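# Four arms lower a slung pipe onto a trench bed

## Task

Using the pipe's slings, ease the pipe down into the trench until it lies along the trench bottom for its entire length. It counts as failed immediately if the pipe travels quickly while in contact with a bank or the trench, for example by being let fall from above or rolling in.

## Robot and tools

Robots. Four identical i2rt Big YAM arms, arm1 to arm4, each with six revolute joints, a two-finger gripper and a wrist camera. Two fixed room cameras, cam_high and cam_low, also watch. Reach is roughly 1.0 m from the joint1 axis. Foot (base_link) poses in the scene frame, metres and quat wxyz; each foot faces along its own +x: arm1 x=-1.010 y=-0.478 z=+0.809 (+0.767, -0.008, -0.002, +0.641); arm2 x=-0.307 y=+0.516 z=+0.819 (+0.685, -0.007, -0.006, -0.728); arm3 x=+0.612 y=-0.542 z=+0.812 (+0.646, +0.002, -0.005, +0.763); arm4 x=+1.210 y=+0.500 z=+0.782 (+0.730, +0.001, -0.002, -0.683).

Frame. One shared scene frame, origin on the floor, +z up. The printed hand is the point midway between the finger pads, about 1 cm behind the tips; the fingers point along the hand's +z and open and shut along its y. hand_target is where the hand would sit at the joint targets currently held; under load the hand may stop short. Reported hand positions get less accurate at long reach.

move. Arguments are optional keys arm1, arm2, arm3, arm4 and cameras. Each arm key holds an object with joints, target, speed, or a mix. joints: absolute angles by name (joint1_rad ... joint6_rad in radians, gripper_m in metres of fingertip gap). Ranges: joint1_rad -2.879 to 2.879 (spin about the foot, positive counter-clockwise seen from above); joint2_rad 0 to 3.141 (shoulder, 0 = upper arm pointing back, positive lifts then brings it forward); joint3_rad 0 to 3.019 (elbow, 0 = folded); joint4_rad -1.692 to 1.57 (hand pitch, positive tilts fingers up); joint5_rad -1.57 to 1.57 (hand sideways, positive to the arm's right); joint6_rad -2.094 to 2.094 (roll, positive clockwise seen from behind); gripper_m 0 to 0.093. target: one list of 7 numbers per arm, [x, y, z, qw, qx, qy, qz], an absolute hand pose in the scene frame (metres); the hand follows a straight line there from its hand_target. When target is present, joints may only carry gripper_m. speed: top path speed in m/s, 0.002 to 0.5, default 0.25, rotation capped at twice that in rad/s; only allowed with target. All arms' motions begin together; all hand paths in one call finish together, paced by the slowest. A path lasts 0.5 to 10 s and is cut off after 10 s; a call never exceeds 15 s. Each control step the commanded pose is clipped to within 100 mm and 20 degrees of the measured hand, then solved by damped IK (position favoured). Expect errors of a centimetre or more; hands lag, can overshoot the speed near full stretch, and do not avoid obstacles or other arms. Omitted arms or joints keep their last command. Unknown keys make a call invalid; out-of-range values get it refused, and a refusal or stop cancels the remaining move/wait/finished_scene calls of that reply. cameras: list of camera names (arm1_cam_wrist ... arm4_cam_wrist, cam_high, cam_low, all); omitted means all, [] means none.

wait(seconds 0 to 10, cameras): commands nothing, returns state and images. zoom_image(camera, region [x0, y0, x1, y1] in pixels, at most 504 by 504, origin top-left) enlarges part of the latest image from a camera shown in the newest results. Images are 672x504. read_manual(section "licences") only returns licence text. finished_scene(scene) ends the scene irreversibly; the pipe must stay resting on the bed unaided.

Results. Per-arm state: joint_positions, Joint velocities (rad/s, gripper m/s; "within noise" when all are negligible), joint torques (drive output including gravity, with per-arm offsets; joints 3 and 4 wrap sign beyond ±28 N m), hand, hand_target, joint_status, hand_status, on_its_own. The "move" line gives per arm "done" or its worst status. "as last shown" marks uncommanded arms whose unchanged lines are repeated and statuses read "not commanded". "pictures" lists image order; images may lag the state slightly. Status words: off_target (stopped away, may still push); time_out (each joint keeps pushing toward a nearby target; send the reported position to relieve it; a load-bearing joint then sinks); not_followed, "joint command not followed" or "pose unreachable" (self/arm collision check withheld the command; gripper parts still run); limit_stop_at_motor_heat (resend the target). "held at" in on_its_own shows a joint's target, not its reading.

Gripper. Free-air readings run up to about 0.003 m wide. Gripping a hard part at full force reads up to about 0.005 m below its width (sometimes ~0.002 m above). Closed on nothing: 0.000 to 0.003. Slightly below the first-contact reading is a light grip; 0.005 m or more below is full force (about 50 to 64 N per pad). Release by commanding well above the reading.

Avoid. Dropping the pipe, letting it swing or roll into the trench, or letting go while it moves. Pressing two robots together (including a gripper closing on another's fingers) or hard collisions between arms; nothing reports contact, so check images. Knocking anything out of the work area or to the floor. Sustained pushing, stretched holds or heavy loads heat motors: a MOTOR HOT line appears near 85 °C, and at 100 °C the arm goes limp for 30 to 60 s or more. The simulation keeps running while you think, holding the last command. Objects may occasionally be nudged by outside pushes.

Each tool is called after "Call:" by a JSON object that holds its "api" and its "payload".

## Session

Call:
{"api": "move", "payload": {"cameras": ["cam_high", "cam_low"]}}

Call:
{"api": "zoom_image", "payload": {"camera": "cam_high", "region": [110, 230, 310, 450]}}

Call:
{"api": "zoom_image", "payload": {"camera": "cam_high", "region": [340, 70, 520, 230]}}

Scene clock: 0.00 s.
Joint torques (N m): no reading
Heat: arm1: hottest joint2_rad 30 °C; arm2: hottest gripper 29 °C; arm3: hottest joint2_rad 28 °C; arm4: hottest joint5_rad 29 °C.
Joint velocities: within noise
arm1.joint_positions: joint1_rad=-0.202 joint2_rad=+0.492 joint3_rad=+1.390 joint4_rad=-1.535 joint5_rad=-0.036 joint6_rad=-0.108 gripper_m=+0.09396
arm1.joint_status: not commanded
arm1.hand: x=-0.9651 y=-0.3268 z=+1.3301 quat_wxyz=(-0.380, +0.550, -0.704, -0.239) (m; scene frame)
arm1.hand_target: x=-0.9664 y=-0.3297 z=+1.3388 quat_wxyz=(-0.389, +0.547, -0.700, -0.244) (m; scene frame)
arm1.hand_status: not commanded
arm2.joint_positions: joint1_rad=+0.387 joint2_rad=+0.636 joint3_rad=+1.378 joint4_rad=-1.323 joint5_rad=+0.114 joint6_rad=-0.461 gripper_m=+0.09396
arm2.joint_status: not commanded
arm2.hand: x=-0.2468 y=+0.2878 z=+1.3570 quat_wxyz=(-0.276, -0.358, -0.799, +0.397) (m; scene frame)
arm2.hand_target: x=-0.2475 y=+0.2901 z=+1.3703 quat_wxyz=(-0.286, -0.356, -0.791, +0.407) (m; scene frame)
arm2.hand_status: not commanded
arm3.joint_positions: joint1_rad=-0.388 joint2_rad=+0.448 joint3_rad=+1.397 joint4_rad=-1.348 joint5_rad=-0.092 joint6_rad=-0.006 gripper_m=+0.09396
arm3.joint_status: not commanded
arm3.hand: x=+0.6302 y=-0.3905 z=+1.3846 quat_wxyz=(-0.413, +0.540, -0.630, -0.376) (m; scene frame)
arm3.hand_target: x=+0.6294 y=-0.3939 z=+1.3938 quat_wxyz=(-0.420, +0.536, -0.625, -0.381) (m; scene frame)
arm3.hand_status: not commanded
arm4.joint_positions: joint1_rad=+0.020 joint2_rad=+0.548 joint3_rad=+1.417 joint4_rad=-1.141 joint5_rad=-0.275 joint6_rad=+0.292 gripper_m=+0.09396
arm4.joint_status: not commanded
arm4.hand: x=+1.2711 y=+0.2947 z=+1.3960 quat_wxyz=(-0.559, -0.560, -0.560, +0.246) (m; scene frame)
arm4.hand_target: x=+1.2707 y=+0.2989 z=+1.4091 quat_wxyz=(-0.568, -0.551, -0.556, +0.254) (m; scene frame)
arm4.hand_status: not commanded
pictures: cam_high, cam_low

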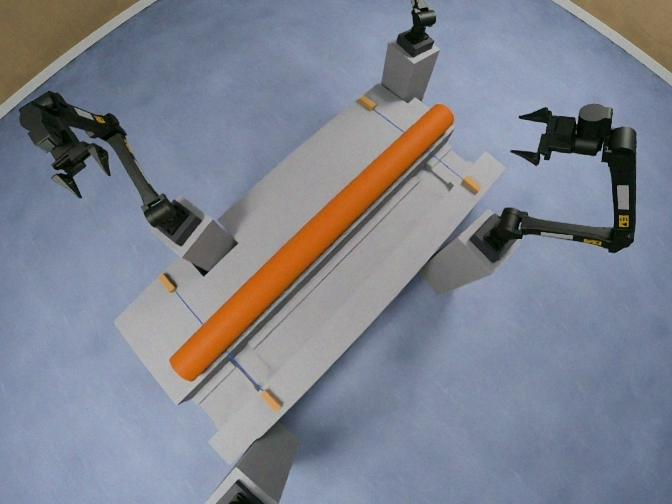

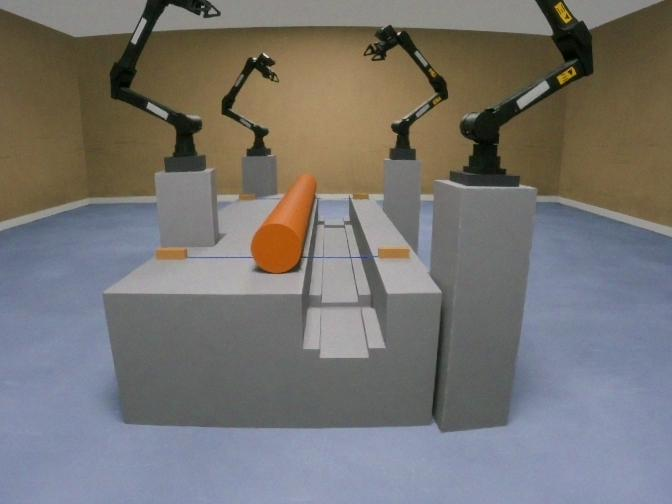

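Scaled by 2.291.

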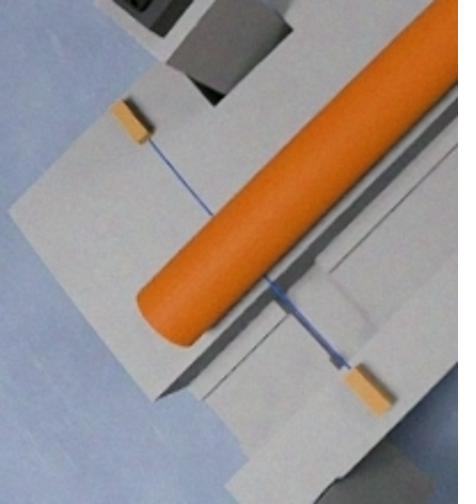

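Scaled by 2.800.

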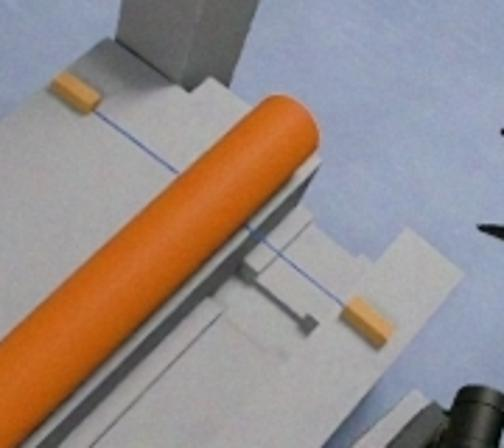

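Call:
{"api": "move", "payload": {"arm1": {"joints": {"joint1_rad": -1.48, "joint2_rad": 1.54, "joint3_rad": 0.70, "joint4_rad": -0.73, "joint5_rad": 0, "joint6_rad": -1.66}}, "arm2": {"joints": {"joint1_rad": -1.107, "joint2_rad": 1.853, "joint3_rad": 1.11, "joint4_rad": -0.828, "joint5_rad": 0, "joint6_rad": -1.168}}, "arm3": {"joints": {"joint1_rad": -1.569, "joint2_rad": 1.225, "joint3_rad": 0.379, "joint4_rad": -0.725, "joint5_rad": 0, "joint6_rad": -1.403}}, "arm4": {"joints": {"joint1_rad": -1.058, "joint2_rad": 1.653, "joint3_rad": 0.945, "joint4_rad": -0.863, "joint5_rad": 0, "joint6_rad": -0.991}}, "cameras": []}}

Call:
{"api": "move", "payload": {"arm1": {"target": [-0.659, -0.503, 0.555, 0, 0.7071, -0.7071, 0]}, "arm2": {"target": [-0.698, 0.272, 0.56, 0, 0.7071, 0.7071, 0]}, "arm3": {"target": [0.912, -0.515, 0.557, 0, 0.7071, -0.7071, 0]}, "arm4": {"target": [0.897, 0.282, 0.56, 0, 0.7071, 0.7071, 0]}, "cameras": ["arm1_cam_wrist", "arm2_cam_wrist", "arm3_cam_wrist", "arm4_cam_wrist"]}}

Scene clock: 8.57 s.
Joint torques (N m): arm1=[-0.73 -9.52 6.45 0.85 -0.13 -0.14] | arm2=[-0.44 -17.73 8.03 -0.25 -0.25 0.04] | arm3=[0.67 -6.48 5.72 0.36 -0.33 -0.07] | arm4=[0.38 -12.57 7.1 0.39 -0.01 0]
Heat: arm1: hottest joint2_rad 30 °C; arm2: hottest joint3_rad 30 °C; arm3: hottest joint2_rad 28 °C; arm4: hottest joint3_rad 29 °C.
move: arm1 done; arm2 done; arm3 done; arm4 done
Joint velocities: within noise
arm1.joint_positions: joint1_rad=-1.481 joint2_rad=+1.526 joint3_rad=+0.696 joint4_rad=-0.742 joint5_rad=+0.001 joint6_rad=-1.651 gripper_m=+0.09397
arm1.joint_status: all done
arm1.hand: x=-0.6812 y=-0.5080 z=+0.7979 quat_wxyz=(-0.001, +0.704, -0.710, +0.008) (m; scene frame)
arm1.hand_target: x=-0.6781 y=-0.5079 z=+0.7946 quat_wxyz=(-0.002, +0.708, -0.706, +0.009) (m; scene frame)
arm1.hand_status: not commanded
arm2.joint_positions: joint1_rad=-1.109 joint2_rad=+1.863 joint3_rad=+1.108 joint4_rad=-0.834 joint5_rad=+0.002 joint6_rad=-1.161 gripper_m=+0.09396
arm2.joint_status: all done
arm2.hand: x=-0.7396 y=+0.3332 z=+0.7894 quat_wxyz=(-0.008, -0.710, -0.704, -0.002) (m; scene frame)
arm2.hand_target: x=-0.7430 y=+0.3305 z=+0.7945 quat_wxyz=(-0.005, -0.707, -0.707, +0.007) (m; scene frame)
arm2.hand_status: not commanded
arm3.joint_positions: joint1_rad=-1.564 joint2_rad=+1.232 joint3_rad=+0.372 joint4_rad=-0.735 joint5_rad=+0.002 joint6_rad=-1.395 gripper_m=+0.09397
arm3.joint_status: all done
arm3.hand: x=+0.8125 y=-0.5084 z=+0.7878 quat_wxyz=(+0.006, +0.706, -0.708, -0.008) (m; scene frame)
arm3.hand_target: x=+0.8197 y=-0.5077 z=+0.7909 quat_wxyz=(-0.004, +0.707, -0.707, -0.002) (m; scene frame)
arm3.hand_status: not commanded
arm4.joint_positions: joint1_rad=-1.060 joint2_rad=+1.661 joint3_rad=+0.931 joint4_rad=-0.870 joint5_rad=+0.001 joint6_rad=-0.978 gripper_m=+0.09397
arm4.joint_status: all done
arm4.hand: x=+0.8733 y=+0.2816 z=+0.7820 quat_wxyz=(-0.005, -0.713, -0.701, -0.015) (m; scene frame)
arm4.hand_target: x=+0.8656 y=+0.2756 z=+0.7890 quat_wxyz=(-0.002, -0.707, -0.707, -0.001) (m; scene frame)
arm4.hand_status: not commanded
pictures: none
No camera images: "cameras" was empty.

Scene clock: 10.37 s.
Joint torques (N m): arm1=[0.85 -13.8 1.31 0.85 -0.22 0.08] | arm2=[-0.15 -19.19 5.04 0.01 -0.08 0.22] | arm3=[0.56 -16.09 -0.29 0.36 -0.09 -0.06] | arm4=[1.03 -15.21 2.4 0.65 0.1 0.3]
Heat: arm1: hottest joint2_rad 30 °C; arm2: hottest joint3_rad 30 °C; arm3: hottest joint2_rad 28 °C; arm4: hottest joint3_rad 29 °C.
move: arm1 done; arm2 off_target; arm3 done; arm4 off_target
Joint velocities: within noise
arm1.joint_positions: joint1_rad=-1.469 joint2_rad=+2.287 joint3_rad=+0.794 joint4_rad=-0.098 joint5_rad=-0.006 joint6_rad=-1.647 gripper_m=+0.09397
arm1.joint_status: not commanded
arm1.hand: x=-0.6616 y=-0.5062 z=+0.5587 quat_wxyz=(+0.003, +0.707, -0.707, -0.002) (m; scene frame)
arm1.hand_target: x=-0.6590 y=-0.5030 z=+0.5551 quat_wxyz=(+0.000, +0.707, -0.707, +0.000) (m; scene frame)
arm1.hand_status: done (0.006 m and 0.4 deg from the pose sent, 0.244 m and 1.0 deg at the start)
arm2.joint_positions: joint1_rad=-0.959 joint2_rad=+2.386 joint3_rad=+1.100 joint4_rad=-0.342 joint5_rad=+0.012 joint6_rad=-1.022 gripper_m=+0.09396
arm2.joint_status: not commanded
arm2.hand: x=-0.6815 y=+0.2849 z=+0.5527 quat_wxyz=(-0.006, -0.706, -0.708, -0.022) (m; scene frame)
arm2.hand_target: x=-0.6977 y=+0.2721 z=+0.5605 quat_wxyz=(+0.000, -0.707, -0.707, +0.000) (m; scene frame)
arm2.hand_status: off_target (0.022 m and 2.7 deg from the pose sent, 0.241 m and 1.1 deg at the start)
arm3.joint_positions: joint1_rad=-1.636 joint2_rad=+2.291 joint3_rad=+0.664 joint4_rad=+0.041 joint5_rad=+0.006 joint6_rad=-1.473 gripper_m=+0.09397
arm3.joint_status: not commanded
arm3.hand: x=+0.9087 y=-0.5119 z=+0.5563 quat_wxyz=(+0.004, +0.708, -0.706, -0.005) (m; scene frame)
arm3.hand_target: x=+0.9118 y=-0.5150 z=+0.5570 quat_wxyz=(+0.000, +0.707, -0.707, +0.000) (m; scene frame)
arm3.hand_status: done (0.005 m and 0.7 deg from the pose sent, 0.251 m and 1.2 deg at the start)
arm4.joint_positions: joint1_rad=-1.038 joint2_rad=+2.214 joint3_rad=+0.832 joint4_rad=-0.229 joint5_rad=+0.002 joint6_rad=-0.975 gripper_m=+0.09397
arm4.joint_status: not commanded
arm4.hand: x=+0.9084 y=+0.2939 z=+0.5533 quat_wxyz=(-0.005, -0.706, -0.708, -0.020) (m; scene frame)
arm4.hand_target: x=+0.8971 y=+0.2820 z=+0.5602 quat_wxyz=(+0.000, -0.707, -0.707, +0.000) (m; scene frame)
arm4.hand_status: off_target (0.018 m and 2.4 deg from the pose sent, 0.223 m and 2.0 deg at the start)
pictures: arm1_cam_wrist, arm2_cam_wrist, arm3_cam_wrist, arm4_cam_wrist

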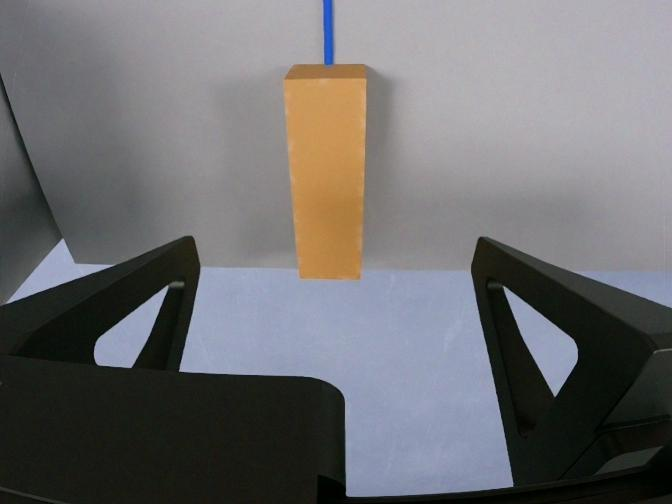

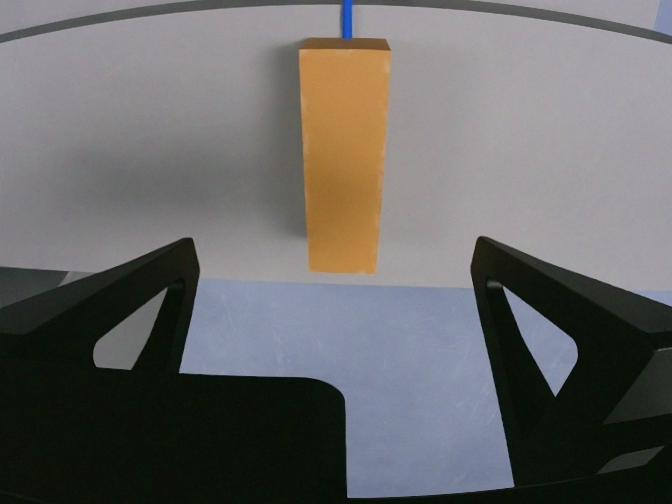

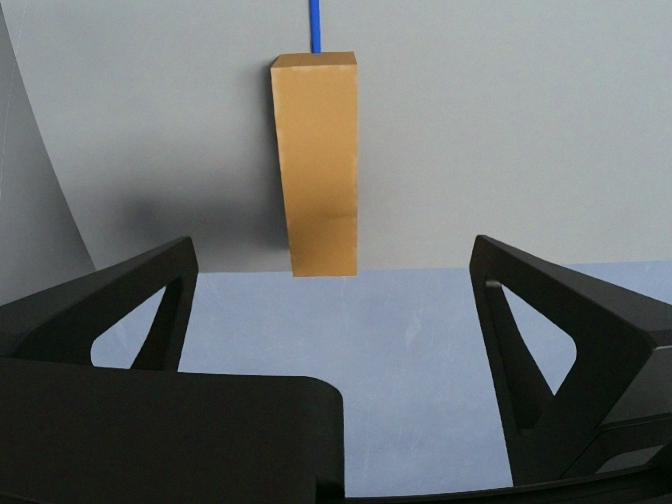

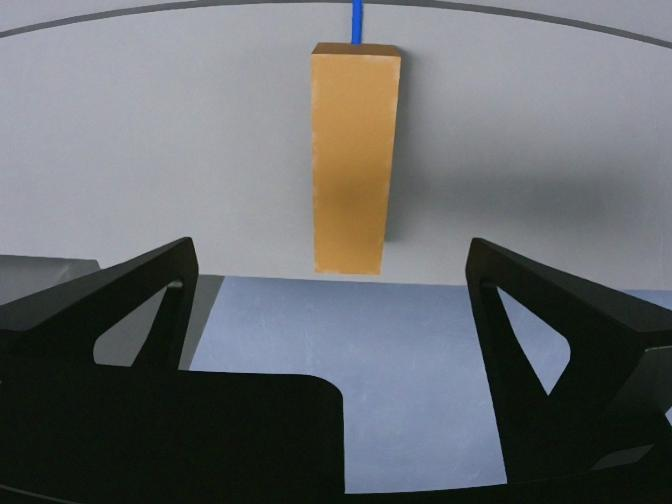

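Call:
{"api": "move", "payload": {"arm1": {"target": [-0.661, -0.503, 0.474, 0, 0.7071, -0.7071, 0], "speed": 0.12}, "arm2": {"target": [-0.703, 0.267, 0.48, 0, 0.7071, 0.7071, 0], "speed": 0.12}, "arm3": {"target": [0.906, -0.515, 0.479, 0, 0.7071, -0.7071, 0], "speed": 0.12}, "arm4": {"target": [0.889, 0.278, 0.482, 0, 0.7071, 0.7071, 0], "speed": 0.12}, "cameras": []}}

Call:
{"api": "move", "payload": {"arm1": {"joints": {"gripper_m": 0.02}}, "arm2": {"joints": {"gripper_m": 0.02}}, "arm3": {"joints": {"gripper_m": 0.02}}, "arm4": {"joints": {"gripper_m": 0.02}}, "cameras": []}}

Call:
{"api": "move", "payload": {"arm1": {"target": [-0.661, -0.412, 0.65, 0, 0.7071, -0.7071, 0], "speed": 0.18}, "arm2": {"target": [-0.703, 0.181, 0.65, 0, 0.7071, 0.7071, 0], "speed": 0.18}, "arm3": {"target": [0.906, -0.412, 0.65, 0, 0.7071, -0.7071, 0], "speed": 0.18}, "arm4": {"target": [0.889, 0.181, 0.65, 0, 0.7071, 0.7071, 0], "speed": 0.18}, "cameras": ["arm2_cam_wrist", "arm4_cam_wrist", "cam_low"]}}

Scene clock: 19.77 s.
Joint torques (N m): arm1=[0.5 -14.92 0.2 0.91 -0.17 0.09] | arm2=[0.03 -19.25 4.05 0.06 -0.09 0.21] | arm3=[0.44 -16.15 -1.18 0.42 -0.09 -0.06] | arm4=[0.73 -14.97 1.66 0.73 0.11 0.25]
Heat: arm1: hottest joint2_rad 30 °C; arm2: hottest joint3_rad 30 °C; arm3: hottest joint2_rad 29 °C; arm4: hottest joint3_rad 29 °C.
move: arm1 done; arm2 off_target; arm3 done; arm4 off_target
Joint velocities: within noise
arm1.joint_positions: joint1_rad=-1.467 joint2_rad=+2.524 joint3_rad=+0.904 joint4_rad=+0.037 joint5_rad=-0.006 joint6_rad=-1.646 gripper_m=+0.09397
arm1.joint_status: not commanded
arm1.hand: x=-0.6584 y=-0.5066 z=+0.4809 quat_wxyz=(+0.000, +0.707, -0.707, +0.002) (m; scene frame)
arm1.hand_target: x=-0.6611 y=-0.5030 z=+0.4741 quat_wxyz=(+0.000, +0.707, -0.707, +0.000) (m; scene frame)
arm1.hand_status: done (0.008 m and 0.2 deg from the pose sent, 0.085 m and 0.4 deg at the start)
arm2.joint_positions: joint1_rad=-0.959 joint2_rad=+2.585 joint3_rad=+1.226 joint4_rad=-0.258 joint5_rad=+0.012 joint6_rad=-1.020 gripper_m=+0.09396
arm2.joint_status: not commanded
arm2.hand: x=-0.6908 y=+0.2780 z=+0.4778 quat_wxyz=(-0.005, -0.707, -0.707, -0.017) (m; scene frame)
arm2.hand_target: x=-0.7029 y=+0.2669 z=+0.4805 quat_wxyz=(+0.000, -0.707, -0.707, +0.000) (m; scene frame)
arm2.hand_status: off_target (0.017 m and 2.0 deg from the pose sent, 0.078 m and 2.7 deg at the start)
arm3.joint_positions: joint1_rad=-1.637 joint2_rad=+2.541 joint3_rad=+0.768 joint4_rad=+0.195 joint5_rad=+0.006 joint6_rad=-1.474 gripper_m=+0.09397
arm3.joint_status: not commanded
arm3.hand: x=+0.9057 y=-0.5116 z=+0.4815 quat_wxyz=(+0.000, +0.708, -0.706, -0.002) (m; scene frame)
arm3.hand_target: x=+0.9060 y=-0.5150 z=+0.4791 quat_wxyz=(+0.000, +0.707, -0.707, +0.000) (m; scene frame)
arm3.hand_status: done (0.004 m and 0.3 deg from the pose sent, 0.077 m and 0.7 deg at the start)
arm4.joint_positions: joint1_rad=-1.038 joint2_rad=+2.432 joint3_rad=+0.944 joint4_rad=-0.111 joint5_rad=+0.002 joint6_rad=-0.975 gripper_m=+0.09397
arm4.joint_status: not commanded
arm4.hand: x=+0.8983 y=+0.2867 z=+0.4805 quat_wxyz=(-0.004, -0.706, -0.708, -0.015) (m; scene frame)
arm4.hand_target: x=+0.8890 y=+0.2780 z=+0.4822 quat_wxyz=(+0.000, -0.707, -0.707, +0.000) (m; scene frame)
arm4.hand_status: off_target (0.013 m and 1.7 deg from the pose sent, 0.076 m and 2.4 deg at the start)
pictures: none
No camera images: "cameras" was empty.

Scene clock: 20.43 s.
Joint torques (N m): arm1=[0.97 -15.03 0.21 0.91 -0.17 0.1] | arm2=[0.03 -19.25 3.97 0.01 -0.08 0.21] | arm3=[0.5 -15.97 -1.17 0.38 -0.1 -0.06] | arm4=[0.67 -15.09 1.65 0.69 0.1 0.24]
Heat: arm1: hottest joint2_rad 30 °C; arm2: hottest joint3_rad 30 °C; arm3: hottest joint2_rad 29 °C; arm4: hottest joint3_rad 29 °C.
move: arm1 off_target; arm2 off_target; arm3 off_target; arm4 off_target
Joint velocities: within noise
arm1.joint_positions: joint1_rad=-1.467 joint2_rad=+2.524 joint3_rad=+0.904 joint4_rad=+0.038 joint5_rad=-0.007 joint6_rad=-1.645 gripper_m=+0.03336
arm1.joint_status: gripper_m off_target (ended at +0.03340, target +0.02000)
arm1.hand: x=-0.6582 y=-0.5065 z=+0.4809 quat_wxyz=(+0.000, +0.707, -0.707, +0.002) (m; scene frame)
arm1.hand_target: x=-0.6611 y=-0.5030 z=+0.4741 quat_wxyz=(+0.000, +0.707, -0.707, +0.000) (m; scene frame)
arm1.hand_status: not commanded
arm2.joint_positions: joint1_rad=-0.959 joint2_rad=+2.585 joint3_rad=+1.229 joint4_rad=-0.256 joint5_rad=+0.011 joint6_rad=-1.020 gripper_m=+0.03437
arm2.joint_status: gripper_m off_target (ended at +0.03440, target +0.02000)
arm2.hand: x=-0.6924 y=+0.2770 z=+0.4780 quat_wxyz=(-0.005, -0.707, -0.707, -0.015) (m; scene frame)
arm2.hand_target: x=-0.7028 y=+0.2670 z=+0.4805 quat_wxyz=(+0.000, -0.707, -0.707, +0.000) (m; scene frame)
arm2.hand_status: not commanded
arm3.joint_positions: joint1_rad=-1.637 joint2_rad=+2.541 joint3_rad=+0.768 joint4_rad=+0.195 joint5_rad=+0.006 joint6_rad=-1.474 gripper_m=+0.03405
arm3.joint_status: gripper_m off_target (ended at +0.03408, target +0.02000)
arm3.hand: x=+0.9058 y=-0.5116 z=+0.4815 quat_wxyz=(+0.000, +0.708, -0.706, -0.002) (m; scene frame)
arm3.hand_target: x=+0.9061 y=-0.5150 z=+0.4791 quat_wxyz=(+0.000, +0.707, -0.707, +0.000) (m; scene frame)
arm3.hand_status: not commanded
arm4.joint_positions: joint1_rad=-1.038 joint2_rad=+2.432 joint3_rad=+0.944 joint4_rad=-0.110 joint5_rad=+0.002 joint6_rad=-0.975 gripper_m=+0.03445
arm4.joint_status: gripper_m off_target (ended at +0.03448, target +0.02000)
arm4.hand: x=+0.8980 y=+0.2866 z=+0.4805 quat_wxyz=(-0.004, -0.706, -0.708, -0.014) (m; scene frame)
arm4.hand_target: x=+0.8892 y=+0.2781 z=+0.4822 quat_wxyz=(+0.000, -0.707, -0.707, +0.000) (m; scene frame)
arm4.hand_status: not commanded
pictures: none
No camera images: "cameras" was empty.

Scene clock: 22.30 s.
Joint torques (N m): arm1=[0.38 -14.51 2.7 0.08 -0.11 0.07] | arm2=[-0.09 -20.25 8.14 -0.96 -0.13 0.21] | arm3=[1.26 -15.15 2.19 -0.38 -0.16 0.09] | arm4=[0.73 -16.15 5.96 -0.31 0.11 0.3]
Heat: arm1: hottest joint2_rad 30 °C; arm2: hottest joint2_rad 30 °C; arm3: hottest joint2_rad 29 °C; arm4: hottest joint3_rad 29 °C.
move: arm1 done; arm2 off_target; arm3 done; arm4 off_target
Joint velocities: within noise
arm1.joint_positions: joint1_rad=-1.207 joint2_rad=+2.001 joint3_rad=+0.739 joint4_rad=-0.308 joint5_rad=-0.011 joint6_rad=-1.392 gripper_m=+0.03336
arm1.joint_status: not commanded
arm1.hand: x=-0.6569 y=-0.4122 z=+0.6495 quat_wxyz=(-0.005, +0.710, -0.704, +0.004) (m; scene frame)
arm1.hand_target: x=-0.6610 y=-0.4120 z=+0.6499 quat_wxyz=(+0.000, +0.707, -0.707, +0.000) (m; scene frame)
arm1.hand_status: done (0.004 m and 0.8 deg from the pose sent, 0.194 m and 0.2 deg at the start)
arm2.joint_positions: joint1_rad=-0.813 joint2_rad=+2.241 joint3_rad=+1.219 joint4_rad=-0.588 joint5_rad=+0.011 joint6_rad=-0.875 gripper_m=+0.03438
arm2.joint_status: not commanded
arm2.hand: x=-0.6926 y=+0.1939 z=+0.6394 quat_wxyz=(-0.002, -0.707, -0.707, -0.013) (m; scene frame)
arm2.hand_target: x=-0.7027 y=+0.1812 z=+0.6503 quat_wxyz=(+0.000, -0.707, -0.707, +0.000) (m; scene frame)
arm2.hand_status: off_target (0.020 m and 1.5 deg from the pose sent, 0.197 m and 1.8 deg at the start)
arm3.joint_positions: joint1_rad=-1.319 joint2_rad=+1.975 joint3_rad=+0.636 joint4_rad=-0.238 joint5_rad=+0.007 joint6_rad=-1.160 gripper_m=+0.03406
arm3.joint_status: not commanded
arm3.hand: x=+0.9051 y=-0.4129 z=+0.6485 quat_wxyz=(-0.001, +0.709, -0.705, +0.000) (m; scene frame)
arm3.hand_target: x=+0.9059 y=-0.4120 z=+0.6500 quat_wxyz=(+0.000, +0.707, -0.707, +0.000) (m; scene frame)
arm3.hand_status: done (0.002 m and 0.4 deg from the pose sent, 0.196 m and 0.3 deg at the start)
arm4.joint_positions: joint1_rad=-0.858 joint2_rad=+2.045 joint3_rad=+0.988 joint4_rad=-0.539 joint5_rad=+0.002 joint6_rad=-0.801 gripper_m=+0.03445
arm4.joint_status: not commanded
arm4.hand: x=+0.8991 y=+0.1937 z=+0.6391 quat_wxyz=(-0.001, -0.704, -0.710, -0.014) (m; scene frame)
arm4.hand_target: x=+0.8893 y=+0.1812 z=+0.6501 quat_wxyz=(+0.000, -0.707, -0.707, +0.000) (m; scene frame)
arm4.hand_status: off_target (0.020 m and 1.7 deg from the pose sent, 0.200 m and 1.7 deg at the start)
pictures: arm2_cam_wrist, arm4_cam_wrist, cam_low

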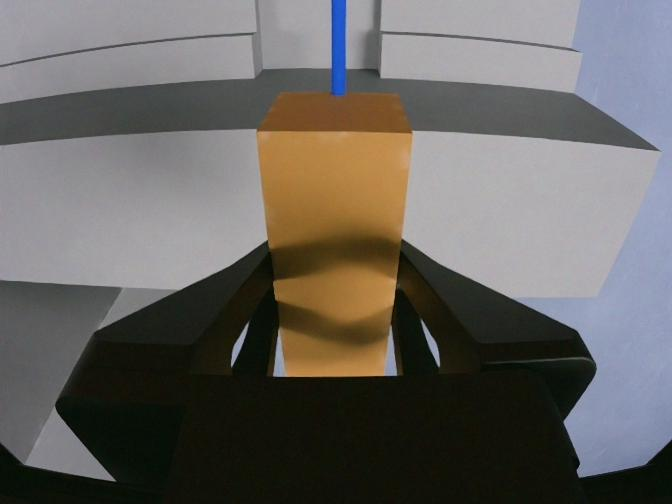

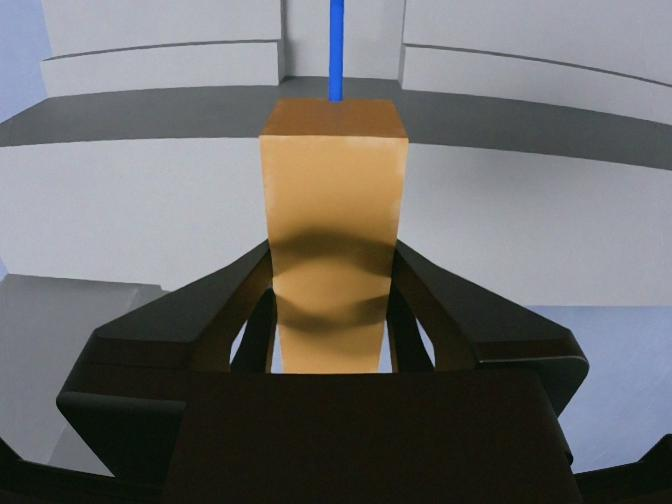

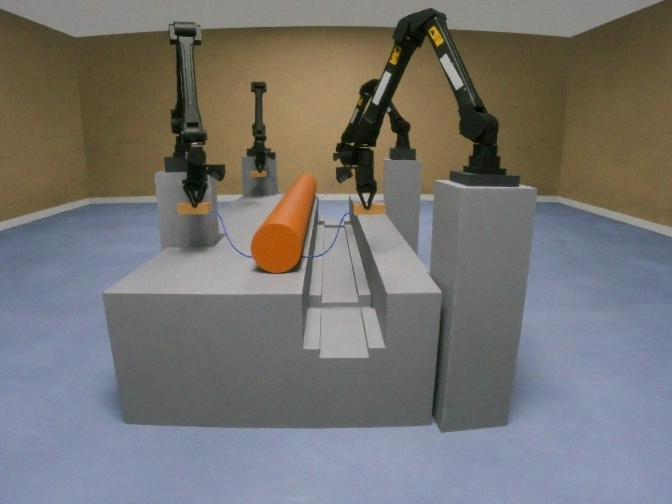

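Call:
{"api": "move", "payload": {"arm1": {"target": [-0.661, -0.412, 0.82, 0, 0.7071, -0.7071, 0], "speed": 0.09}, "arm2": {"target": [-0.703, 0.181, 0.845, 0, 0.7071, 0.7071, 0], "speed": 0.09}, "arm3": {"target": [0.906, -0.412, 0.82, 0, 0.7071, -0.7071, 0], "speed": 0.09}, "arm4": {"target": [0.889, 0.181, 0.845, 0, 0.7071, 0.7071, 0], "speed": 0.09}, "cameras": ["cam_low"]}}

Call:
{"api": "move", "payload": {"arm1": {"target": [-0.651, -0.203, 0.82, 0, 0.7071, -0.7071, 0], "speed": 0.12}, "arm2": {"target": [-0.693, 0.398, 0.845, 0, 0.7071, 0.7071, 0], "speed": 0.12}, "arm3": {"target": [0.916, -0.198, 0.82, 0, 0.7071, -0.7071, 0], "speed": 0.12}, "arm4": {"target": [0.899, 0.403, 0.845, 0, 0.7071, 0.7071, 0], "speed": 0.12}, "cameras": ["cam_low", "cam_high"]}}

Call:
{"api": "zoom_image", "payload": {"camera": "cam_low", "region": [170, 130, 450, 370]}}

Scene clock: 30.47 s.
Joint torques (N m): arm1=[-4.13 -16.91 9.69 -1.54 1.75 -0.09] | arm2=[-3.37 -27.46 11.64 -3.95 0.91 0] | arm3=[-1.44 -17.67 7.87 -2.3 1.25 -0.07] | arm4=[-1.85 -22.07 9.57 -3.1 0.77 0.11]
Heat: arm1: hottest joint2_rad 31 °C; arm2: hottest joint2_rad 31 °C; arm3: hottest joint2_rad 29 °C; arm4: hottest joint3_rad 29 °C.
move: arm1 off_target; arm2 off_target; arm3 off_target; arm4 off_target
Joint velocities: within noise
arm1.joint_positions: joint1_rad=-1.161 joint2_rad=+1.605 joint3_rad=+0.732 joint4_rad=-0.777 joint5_rad=-0.053 joint6_rad=-1.378 gripper_m=+0.03336
arm1.joint_status: not commanded
arm1.hand: x=-0.6917 y=-0.3944 z=+0.7818 quat_wxyz=(+0.017, +0.719, -0.693, -0.035) (m; scene frame)
arm1.hand_target: x=-0.6630 y=-0.4113 z=+0.8178 quat_wxyz=(+0.000, +0.707, -0.708, +0.001) (m; scene frame)
arm1.hand_status: off_target (0.052 m and 4.9 deg from the pose sent, 0.170 m and 0.8 deg at the start)
arm2.joint_positions: joint1_rad=-0.763 joint2_rad=+1.981 joint3_rad=+1.251 joint4_rad=-0.909 joint5_rad=-0.012 joint6_rad=-0.849 gripper_m=+0.03439
arm2.joint_status: not commanded
arm2.hand: x=-0.6753 y=+0.1726 z=+0.7768 quat_wxyz=(-0.013, -0.698, -0.715, -0.027) (m; scene frame)
arm2.hand_target: x=-0.7008 y=+0.1814 z=+0.8402 quat_wxyz=(+0.001, -0.707, -0.707, +0.001) (m; scene frame)
arm2.hand_status: off_target (0.074 m and 3.7 deg from the pose sent, 0.206 m and 1.5 deg at the start)
arm3.joint_positions: joint1_rad=-1.276 joint2_rad=+1.526 joint3_rad=+0.656 joint4_rad=-0.759 joint5_rad=-0.025 joint6_rad=-1.137 gripper_m=+0.03407
arm3.joint_status: not commanded
arm3.hand: x=+0.8833 y=-0.4036 z=+0.7885 quat_wxyz=(+0.019, +0.716, -0.698, -0.024) (m; scene frame)
arm3.hand_target: x=+0.9050 y=-0.4116 z=+0.8176 quat_wxyz=(+0.000, +0.707, -0.708, +0.000) (m; scene frame)
arm3.hand_status: off_target (0.040 m and 3.8 deg from the pose sent, 0.171 m and 0.4 deg at the start)
arm4.joint_positions: joint1_rad=-0.819 joint2_rad=+1.753 joint3_rad=+1.072 joint4_rad=-0.938 joint5_rad=-0.015 joint6_rad=-0.778 gripper_m=+0.03445
arm4.joint_status: not commanded
arm4.hand: x=+0.9089 y=+0.1757 z=+0.7861 quat_wxyz=(-0.009, -0.698, -0.716, -0.025) (m; scene frame)
arm4.hand_target: x=+0.8907 y=+0.1813 z=+0.8406 quat_wxyz=(+0.000, -0.707, -0.707, +0.001) (m; scene frame)
arm4.hand_status: off_target (0.062 m and 3.4 deg from the pose sent, 0.206 m and 1.7 deg at the start)
pictures: cam_low

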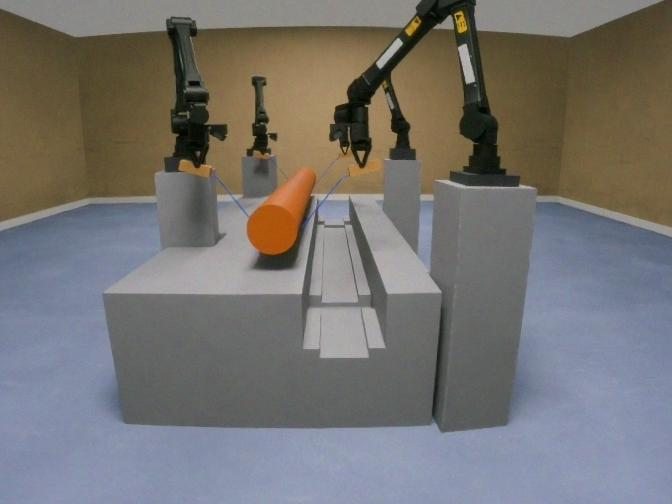

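Scene clock: 33.27 s.
Joint torques (N m): arm1=[-4.25 -18.96 9.2 -2.14 1.47 0] | arm2=[-5.42 -21.25 8.66 -1.8 1.3 -0.1] | arm3=[-1.79 -24.35 7.69 -2.86 0.88 -0.03] | arm4=[-3.25 -14.8 7.9 -1.78 1.13 -0.13]
Heat: arm1: hottest joint2_rad 31 °C; arm2: hottest joint2_rad 31 °C; arm3: hottest joint2_rad 30 °C; arm4: hottest joint5_rad 30 °C.
move: arm1 off_target; arm2 off_target; arm3 off_target; arm4 off_target
Joint velocities: within noise
arm1.joint_positions: joint1_rad=-0.694 joint2_rad=+1.787 joint3_rad=+1.034 joint4_rad=-0.826 joint5_rad=-0.051 joint6_rad=-0.924 gripper_m=+0.03336
arm1.joint_status: not commanded
arm1.hand: x=-0.6737 y=-0.1850 z=+0.7900 quat_wxyz=(-0.001, +0.725, -0.688, -0.018) (m; scene frame)
arm1.hand_target: x=-0.6525 y=-0.2027 z=+0.8186 quat_wxyz=(-0.001, +0.707, -0.707, +0.000) (m; scene frame)
arm1.hand_status: off_target (0.042 m and 3.6 deg from the pose sent, 0.199 m and 5.0 deg at the start)
arm2.joint_positions: joint1_rad=-1.136 joint2_rad=+1.705 joint3_rad=+0.923 joint4_rad=-0.868 joint5_rad=-0.015 joint6_rad=-1.235 gripper_m=+0.03439
arm2.joint_status: not commanded
arm2.hand: x=-0.6707 y=+0.3710 z=+0.8051 quat_wxyz=(-0.029, -0.693, -0.720, -0.026) (m; scene frame)
arm2.hand_target: x=-0.6910 y=+0.3970 z=+0.8416 quat_wxyz=(+0.001, -0.708, -0.707, -0.002) (m; scene frame)
arm2.hand_status: off_target (0.053 m and 4.9 deg from the pose sent, 0.236 m and 3.7 deg at the start)
arm3.joint_positions: joint1_rad=-0.848 joint2_rad=+1.835 joint3_rad=+1.066 joint4_rad=-0.832 joint5_rad=-0.021 joint6_rad=-0.716 gripper_m=+0.03407
arm3.joint_status: not commanded
arm3.hand: x=+0.8954 y=-0.1885 z=+0.7830 quat_wxyz=(+0.012, +0.719, -0.695, -0.011) (m; scene frame)
arm3.hand_target: x=+0.9149 y=-0.1979 z=+0.8179 quat_wxyz=(+0.000, +0.707, -0.707, +0.000) (m; scene frame)
arm3.hand_status: off_target (0.043 m and 2.7 deg from the pose sent, 0.210 m and 3.8 deg at the start)
arm4.joint_positions: joint1_rad=-1.274 joint2_rad=+1.422 joint3_rad=+0.748 joint4_rad=-0.941 joint5_rad=-0.024 joint6_rad=-1.233 gripper_m=+0.03445
arm4.joint_status: not commanded
arm4.hand: x=+0.9113 y=+0.3827 z=+0.8121 quat_wxyz=(-0.023, -0.698, -0.715, -0.016) (m; scene frame)
arm4.hand_target: x=+0.9000 y=+0.4017 z=+0.8418 quat_wxyz=(+0.001, -0.708, -0.707, -0.001) (m; scene frame)
arm4.hand_status: off_target (0.041 m and 3.4 deg from the pose sent, 0.235 m and 3.4 deg at the start)
pictures: cam_high, cam_low

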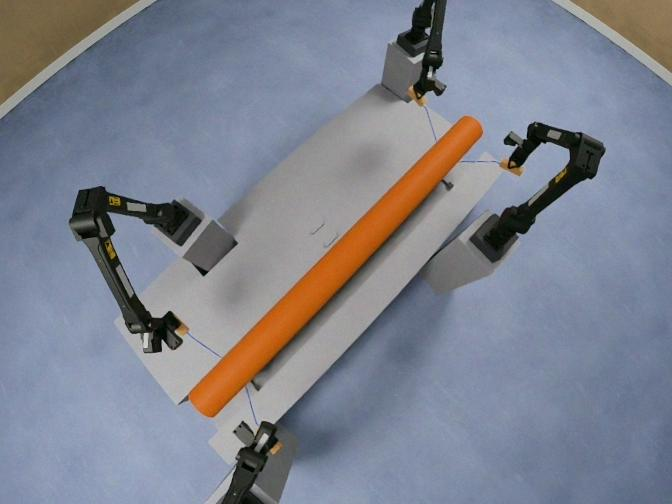

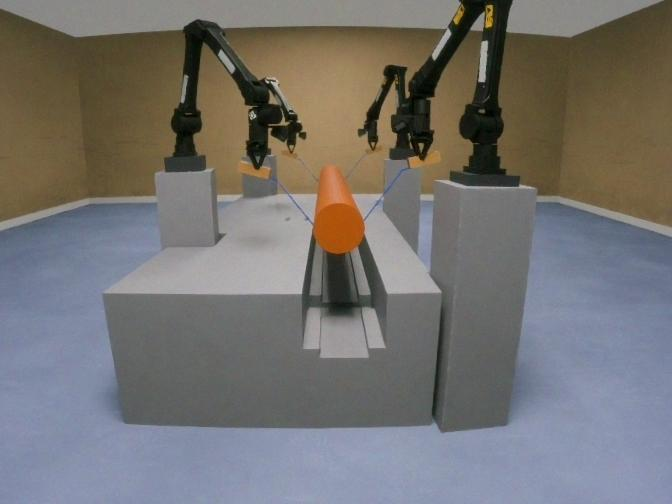

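Scaled by 1.800.

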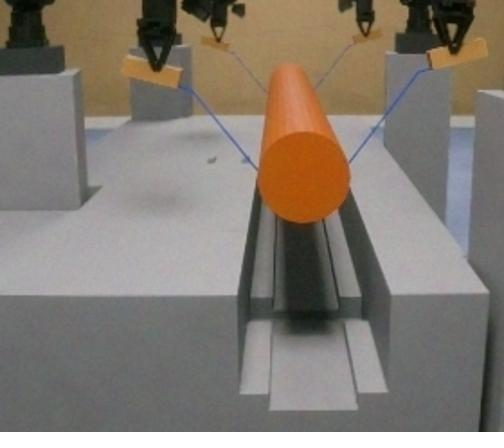

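Call:
{"api": "move", "payload": {"arm1": {"target": [-0.651, -0.206, 0.64, 0, 0.7071, -0.7071, 0], "speed": 0.12}, "arm2": {"target": [-0.693, 0.394, 0.66, 0, 0.7071, 0.7071, 0], "speed": 0.12}, "arm3": {"target": [0.916, -0.198, 0.64, 0, 0.7071, -0.7071, 0], "speed": 0.12}, "arm4": {"target": [0.899, 0.401, 0.655, 0, 0.7071, 0.7071, 0], "speed": 0.12}, "cameras": ["cam_low", "cam_high"]}}

Call:
{"api": "zoom_image", "payload": {"camera": "cam_low", "region": [170, 130, 450, 370]}}

Call:
{"api": "zoom_image", "payload": {"camera": "cam_high", "region": [140, 60, 540, 460]}}

Scene clock: 39.10 s.
Joint torques (N m): arm1=[-4.72 -19.6 3.03 -0.69 1.41 0.03] | arm2=[-5.54 -19.6 4.15 -1.16 1.07 -0.11] | arm3=[-1.79 -25.17 2.29 -1.44 0.79 -0.05] | arm4=[-3.14 -15.62 2.03 -0.43 1.15 -0.1]
Heat: arm1: hottest joint2_rad 31 °C; arm2: hottest joint2_rad 31 °C; arm3: hottest joint2_rad 31 °C; arm4: hottest joint3_rad 30 °C.
move: arm1 off_target; arm2 off_target; arm3 off_target; arm4 off_target
Joint velocities: within noise
arm1.joint_positions: joint1_rad=-0.694 joint2_rad=+2.148 joint3_rad=+1.035 joint4_rad=-0.436 joint5_rad=-0.051 joint6_rad=-0.922 gripper_m=+0.03337
arm1.joint_status: not commanded
arm1.hand: x=-0.6611 y=-0.1775 z=+0.6337 quat_wxyz=(-0.016, +0.725, -0.688, -0.016) (m; scene frame)
arm1.hand_target: x=-0.6523 y=-0.2052 z=+0.6393 quat_wxyz=(+0.000, +0.707, -0.707, -0.001) (m; scene frame)
arm1.hand_status: off_target (0.031 m and 3.9 deg from the pose sent, 0.153 m and 3.6 deg at the start)
arm2.joint_positions: joint1_rad=-1.137 joint2_rad=+2.110 joint3_rad=+0.870 joint4_rad=-0.386 joint5_rad=-0.012 joint6_rad=-1.241 gripper_m=+0.03439
arm2.joint_status: not commanded
arm2.hand: x=-0.6650 y=+0.3714 z=+0.6363 quat_wxyz=(-0.022, -0.692, -0.722, -0.016) (m; scene frame)
arm2.hand_target: x=-0.6913 y=+0.3937 z=+0.6584 quat_wxyz=(+0.001, -0.707, -0.707, -0.001) (m; scene frame)
arm2.hand_status: off_target (0.043 m and 4.0 deg from the pose sent, 0.149 m and 4.9 deg at the start)
arm3.joint_positions: joint1_rad=-0.848 joint2_rad=+2.197 joint3_rad=+1.070 joint4_rad=-0.444 joint5_rad=-0.018 joint6_rad=-0.715 gripper_m=+0.03407
arm3.joint_status: not commanded
arm3.hand: x=+0.9020 y=-0.1800 z=+0.6228 quat_wxyz=(-0.003, +0.719, -0.695, -0.011) (m; scene frame)
arm3.hand_target: x=+0.9152 y=-0.1975 z=+0.6387 quat_wxyz=(+0.000, +0.707, -0.707, +0.000) (m; scene frame)
arm3.hand_status: off_target (0.029 m and 2.3 deg from the pose sent, 0.145 m and 2.7 deg at the start)
arm4.joint_positions: joint1_rad=-1.274 joint2_rad=+1.904 joint3_rad=+0.642 joint4_rad=-0.341 joint5_rad=-0.026 joint6_rad=-1.236 gripper_m=+0.03445
arm4.joint_status: not commanded
arm4.hand: x=+0.9142 y=+0.3827 z=+0.6375 quat_wxyz=(-0.021, -0.697, -0.717, -0.010) (m; scene frame)
arm4.hand_target: x=+0.9000 y=+0.4004 z=+0.6533 quat_wxyz=(+0.000, -0.707, -0.707, -0.001) (m; scene frame)
arm4.hand_status: off_target (0.030 m and 3.1 deg from the pose sent, 0.159 m and 3.4 deg at the start)
pictures: cam_high, cam_low

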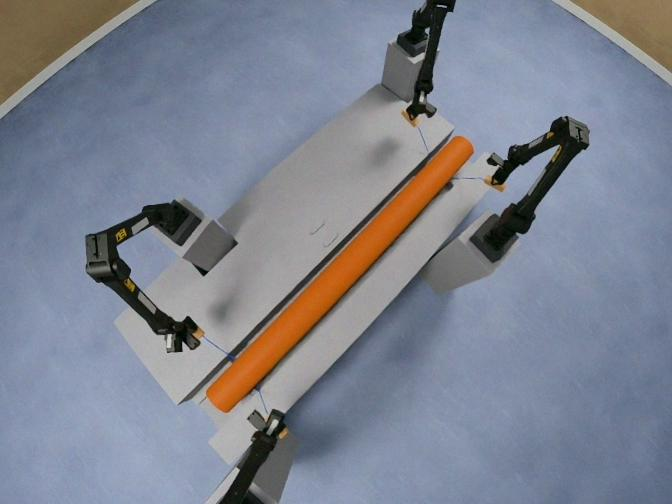

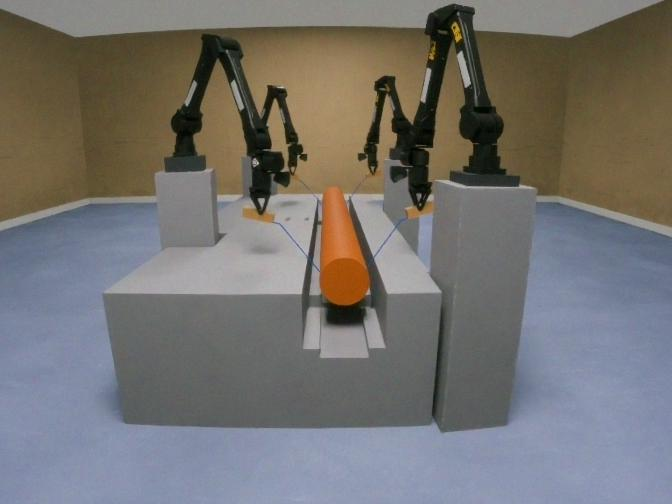

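Scaled by 1.800.

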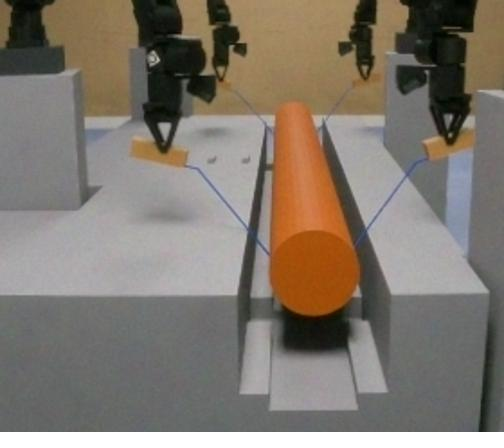

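Scaled by 1.260.

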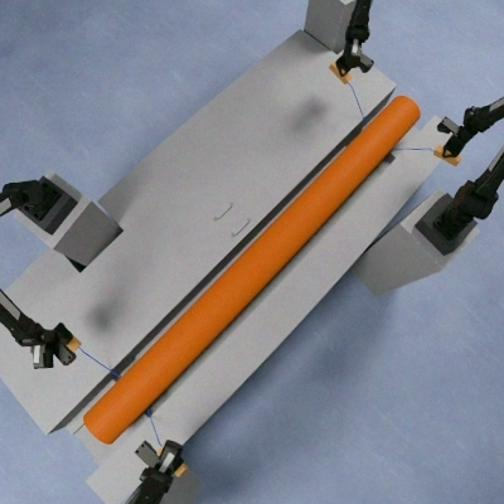

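Call:
{"api": "move", "payload": {"arm1": {"target": [-0.651, -0.178, 0.52, 0, 0.7071, -0.7071, 0], "speed": 0.07}, "arm2": {"target": [-0.693, 0.363, 0.54, 0, 0.7071, 0.7071, 0], "speed": 0.07}, "arm3": {"target": [0.916, -0.172, 0.52, 0, 0.7071, -0.7071, 0], "speed": 0.07}, "arm4": {"target": [0.899, 0.367, 0.54, 0, 0.7071, 0.7071, 0], "speed": 0.07}, "cameras": ["cam_low"]}}

Call:
{"api": "zoom_image", "payload": {"camera": "cam_low", "region": [230, 180, 430, 370]}}

Call:
{"api": "move", "payload": {"arm1": {"target": [-0.651, -0.135, 0.50, 0, 0.7071, -0.7071, 0], "speed": 0.08}, "arm2": {"target": [-0.693, 0.285, 0.505, 0, 0.7071, 0.7071, 0], "speed": 0.08}, "arm3": {"target": [0.916, -0.135, 0.50, 0, 0.7071, -0.7071, 0], "speed": 0.08}, "arm4": {"target": [0.899, 0.285, 0.505, 0, 0.7071, 0.7071, 0], "speed": 0.08}, "cameras": ["cam_low", "cam_high"]}}

Call:
{"api": "zoom_image", "payload": {"camera": "cam_low", "region": [230, 180, 430, 370]}}

Scene clock: 50.10 s.
Joint torques (N m): arm1=[-4.37 -17.38 1.07 -0.34 1.39 0.11] | arm2=[-3.08 -18.61 1.57 -0.68 1.47 0.23] | arm3=[-0.85 -21.3 1.61 -0.68 0.55 0.11] | arm4=[-1.61 -13.74 0.03 0.02 1.15 0.34]
Heat: arm1: hottest joint2_rad 31 °C; arm2: hottest joint2_rad 32 °C; arm3: hottest joint2_rad 31 °C; arm4: hottest joint5_rad 31 °C.
move: arm1 off_target; arm2 off_target; arm3 off_target; arm4 off_target
Joint velocities: within noise
arm1.joint_positions: joint1_rad=-0.641 joint2_rad=+2.421 joint3_rad=+1.201 joint4_rad=-0.276 joint5_rad=-0.051 joint6_rad=-0.880 gripper_m=+0.03337
arm1.joint_status: not commanded
arm1.hand: x=-0.6462 y=-0.1327 z=+0.5364 quat_wxyz=(-0.041, +0.728, -0.684, -0.015) (m; scene frame)
arm1.hand_target: x=-0.6530 y=-0.1761 z=+0.5213 quat_wxyz=(+0.000, +0.708, -0.707, -0.001) (m; scene frame)
arm1.hand_status: off_target (0.048 m and 6.1 deg from the pose sent, 0.114 m and 3.9 deg at the start)
arm2.joint_positions: joint1_rad=-1.102 joint2_rad=+2.409 joint3_rad=+1.012 joint4_rad=-0.185 joint5_rad=-0.024 joint6_rad=-1.204 gripper_m=+0.03439
arm2.joint_status: not commanded
arm2.hand: x=-0.6846 y=+0.3444 z=+0.5343 quat_wxyz=(-0.018, -0.693, -0.721, +0.007) (m; scene frame)
arm2.hand_target: x=-0.6923 y=+0.3627 z=+0.5397 quat_wxyz=(+0.000, -0.707, -0.707, +0.000) (m; scene frame)
arm2.hand_status: off_target (0.021 m and 3.2 deg from the pose sent, 0.101 m and 4.0 deg at the start)
arm3.joint_positions: joint1_rad=-0.824 joint2_rad=+2.453 joint3_rad=+1.231 joint4_rad=-0.305 joint5_rad=-0.015 joint6_rad=-0.695 gripper_m=+0.03407
arm3.joint_status: not commanded
arm3.hand: x=+0.9162 y=-0.1444 z=+0.5306 quat_wxyz=(-0.025, +0.720, -0.694, -0.012) (m; scene frame)
arm3.hand_target: x=+0.9152 y=-0.1713 z=+0.5206 quat_wxyz=(+0.000, +0.707, -0.707, +0.000) (m; scene frame)
arm3.hand_status: off_target (0.030 m and 3.8 deg from the pose sent, 0.104 m and 2.3 deg at the start)
arm4.joint_positions: joint1_rad=-1.204 joint2_rad=+2.248 joint3_rad=+0.753 joint4_rad=-0.064 joint5_rad=-0.026 joint6_rad=-1.181 gripper_m=+0.03445
arm4.joint_status: not commanded
arm4.hand: x=+0.9004 y=+0.3514 z=+0.5375 quat_wxyz=(-0.012, -0.692, -0.722, +0.010) (m; scene frame)
arm4.hand_target: x=+0.8994 y=+0.3666 z=+0.5399 quat_wxyz=(+0.000, -0.707, -0.707, +0.000) (m; scene frame)
arm4.hand_status: off_target (0.016 m and 3.0 deg from the pose sent, 0.100 m and 3.1 deg at the start)
pictures: cam_low

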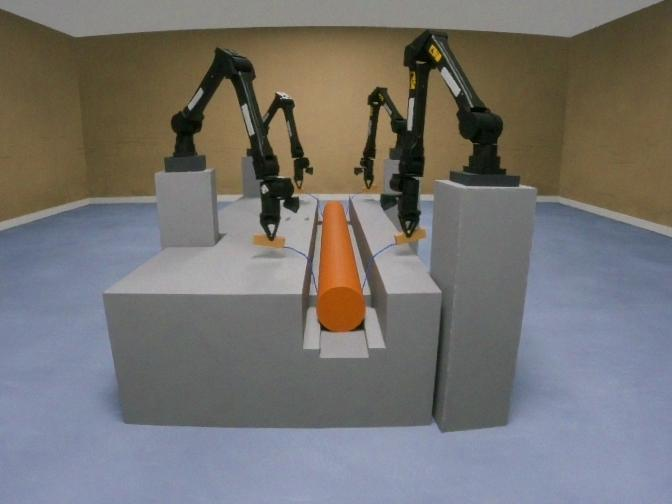

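Scaled by 2.520.

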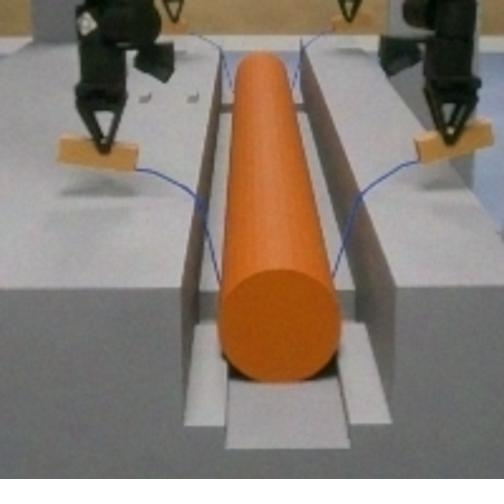

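Scene clock: 51.87 s.
Joint torques (N m): arm1=[0.85 -17.26 4.79 0.13 0.06 0.08] | arm2=[0.03 -17.96 4.1 -0.9 -0.09 0.27] | arm3=[1.96 -22.48 4.41 -0.32 -0.01 0.09] | arm4=[0.67 -14.1 1.77 -0.24 0.12 0.31]
Heat: arm1: hottest joint2_rad 31 °C; arm2: hottest joint2_rad 32 °C; arm3: hottest joint2_rad 31 °C; arm4: hottest joint5_rad 31 °C.
move: arm1 off_target; arm2 done; arm3 done; arm4 done
Joint velocities: within noise
arm1.joint_positions: joint1_rad=-0.632 joint2_rad=+2.489 joint3_rad=+1.268 joint4_rad=-0.330 joint5_rad=-0.019 joint6_rad=-0.813 gripper_m=+0.03337
arm1.joint_status: not commanded
arm1.hand: x=-0.6462 y=-0.1347 z=+0.5123 quat_wxyz=(-0.012, +0.708, -0.706, -0.001) (m; scene frame)
arm1.hand_target: x=-0.6511 y=-0.1352 z=+0.5004 quat_wxyz=(+0.000, +0.707, -0.707, +0.000) (m; scene frame)
arm1.hand_status: off_target (0.013 m and 1.3 deg from the pose sent, 0.037 m and 6.1 deg at the start)
arm2.joint_positions: joint1_rad=-0.981 joint2_rad=+2.504 joint3_rad=+1.135 joint4_rad=-0.214 joint5_rad=+0.012 joint6_rad=-1.043 gripper_m=+0.03439
arm2.joint_status: not commanded
arm2.hand: x=-0.6889 y=+0.2907 z=+0.5051 quat_wxyz=(-0.001, -0.707, -0.707, -0.001) (m; scene frame)
arm2.hand_target: x=-0.6928 y=+0.2851 z=+0.5050 quat_wxyz=(+0.000, -0.707, -0.707, +0.000) (m; scene frame)
arm2.hand_status: done (0.007 m and 0.1 deg from the pose sent, 0.067 m and 3.2 deg at the start)
arm3.joint_positions: joint1_rad=-0.816 joint2_rad=+2.530 joint3_rad=+1.314 joint4_rad=-0.360 joint5_rad=-0.001 joint6_rad=-0.649 gripper_m=+0.03407
arm3.joint_status: not commanded
arm3.hand: x=+0.9172 y=-0.1401 z=+0.5050 quat_wxyz=(-0.002, +0.707, -0.708, -0.002) (m; scene frame)
arm3.hand_target: x=+0.9160 y=-0.1351 z=+0.5002 quat_wxyz=(+0.000, +0.707, -0.707, +0.000) (m; scene frame)
arm3.hand_status: done (0.007 m and 0.3 deg from the pose sent, 0.032 m and 3.8 deg at the start)
arm4.joint_positions: joint1_rad=-1.037 joint2_rad=+2.357 joint3_rad=+0.880 joint4_rad=-0.089 joint5_rad=+0.002 joint6_rad=-0.980 gripper_m=+0.03445
arm4.joint_status: not commanded
arm4.hand: x=+0.9013 y=+0.2884 z=+0.5048 quat_wxyz=(-0.001, -0.704, -0.710, +0.001) (m; scene frame)
arm4.hand_target: x=+0.8991 y=+0.2851 z=+0.5050 quat_wxyz=(+0.000, -0.707, -0.707, +0.000) (m; scene frame)
arm4.hand_status: done (0.004 m and 0.5 deg from the pose sent, 0.074 m and 3.0 deg at the start)
pictures: cam_high, cam_low

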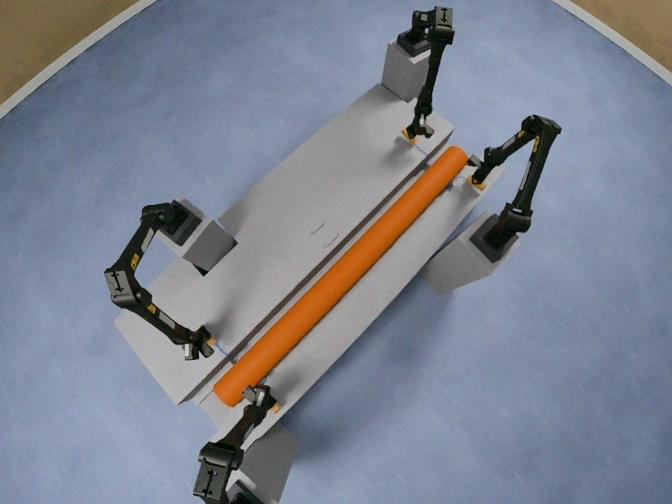

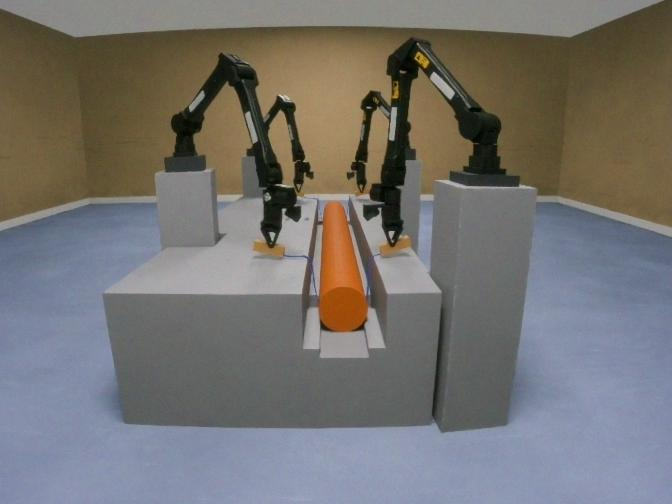

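Scaled by 2.520.

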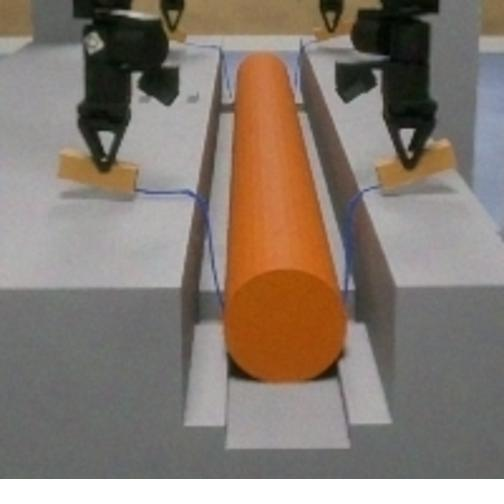

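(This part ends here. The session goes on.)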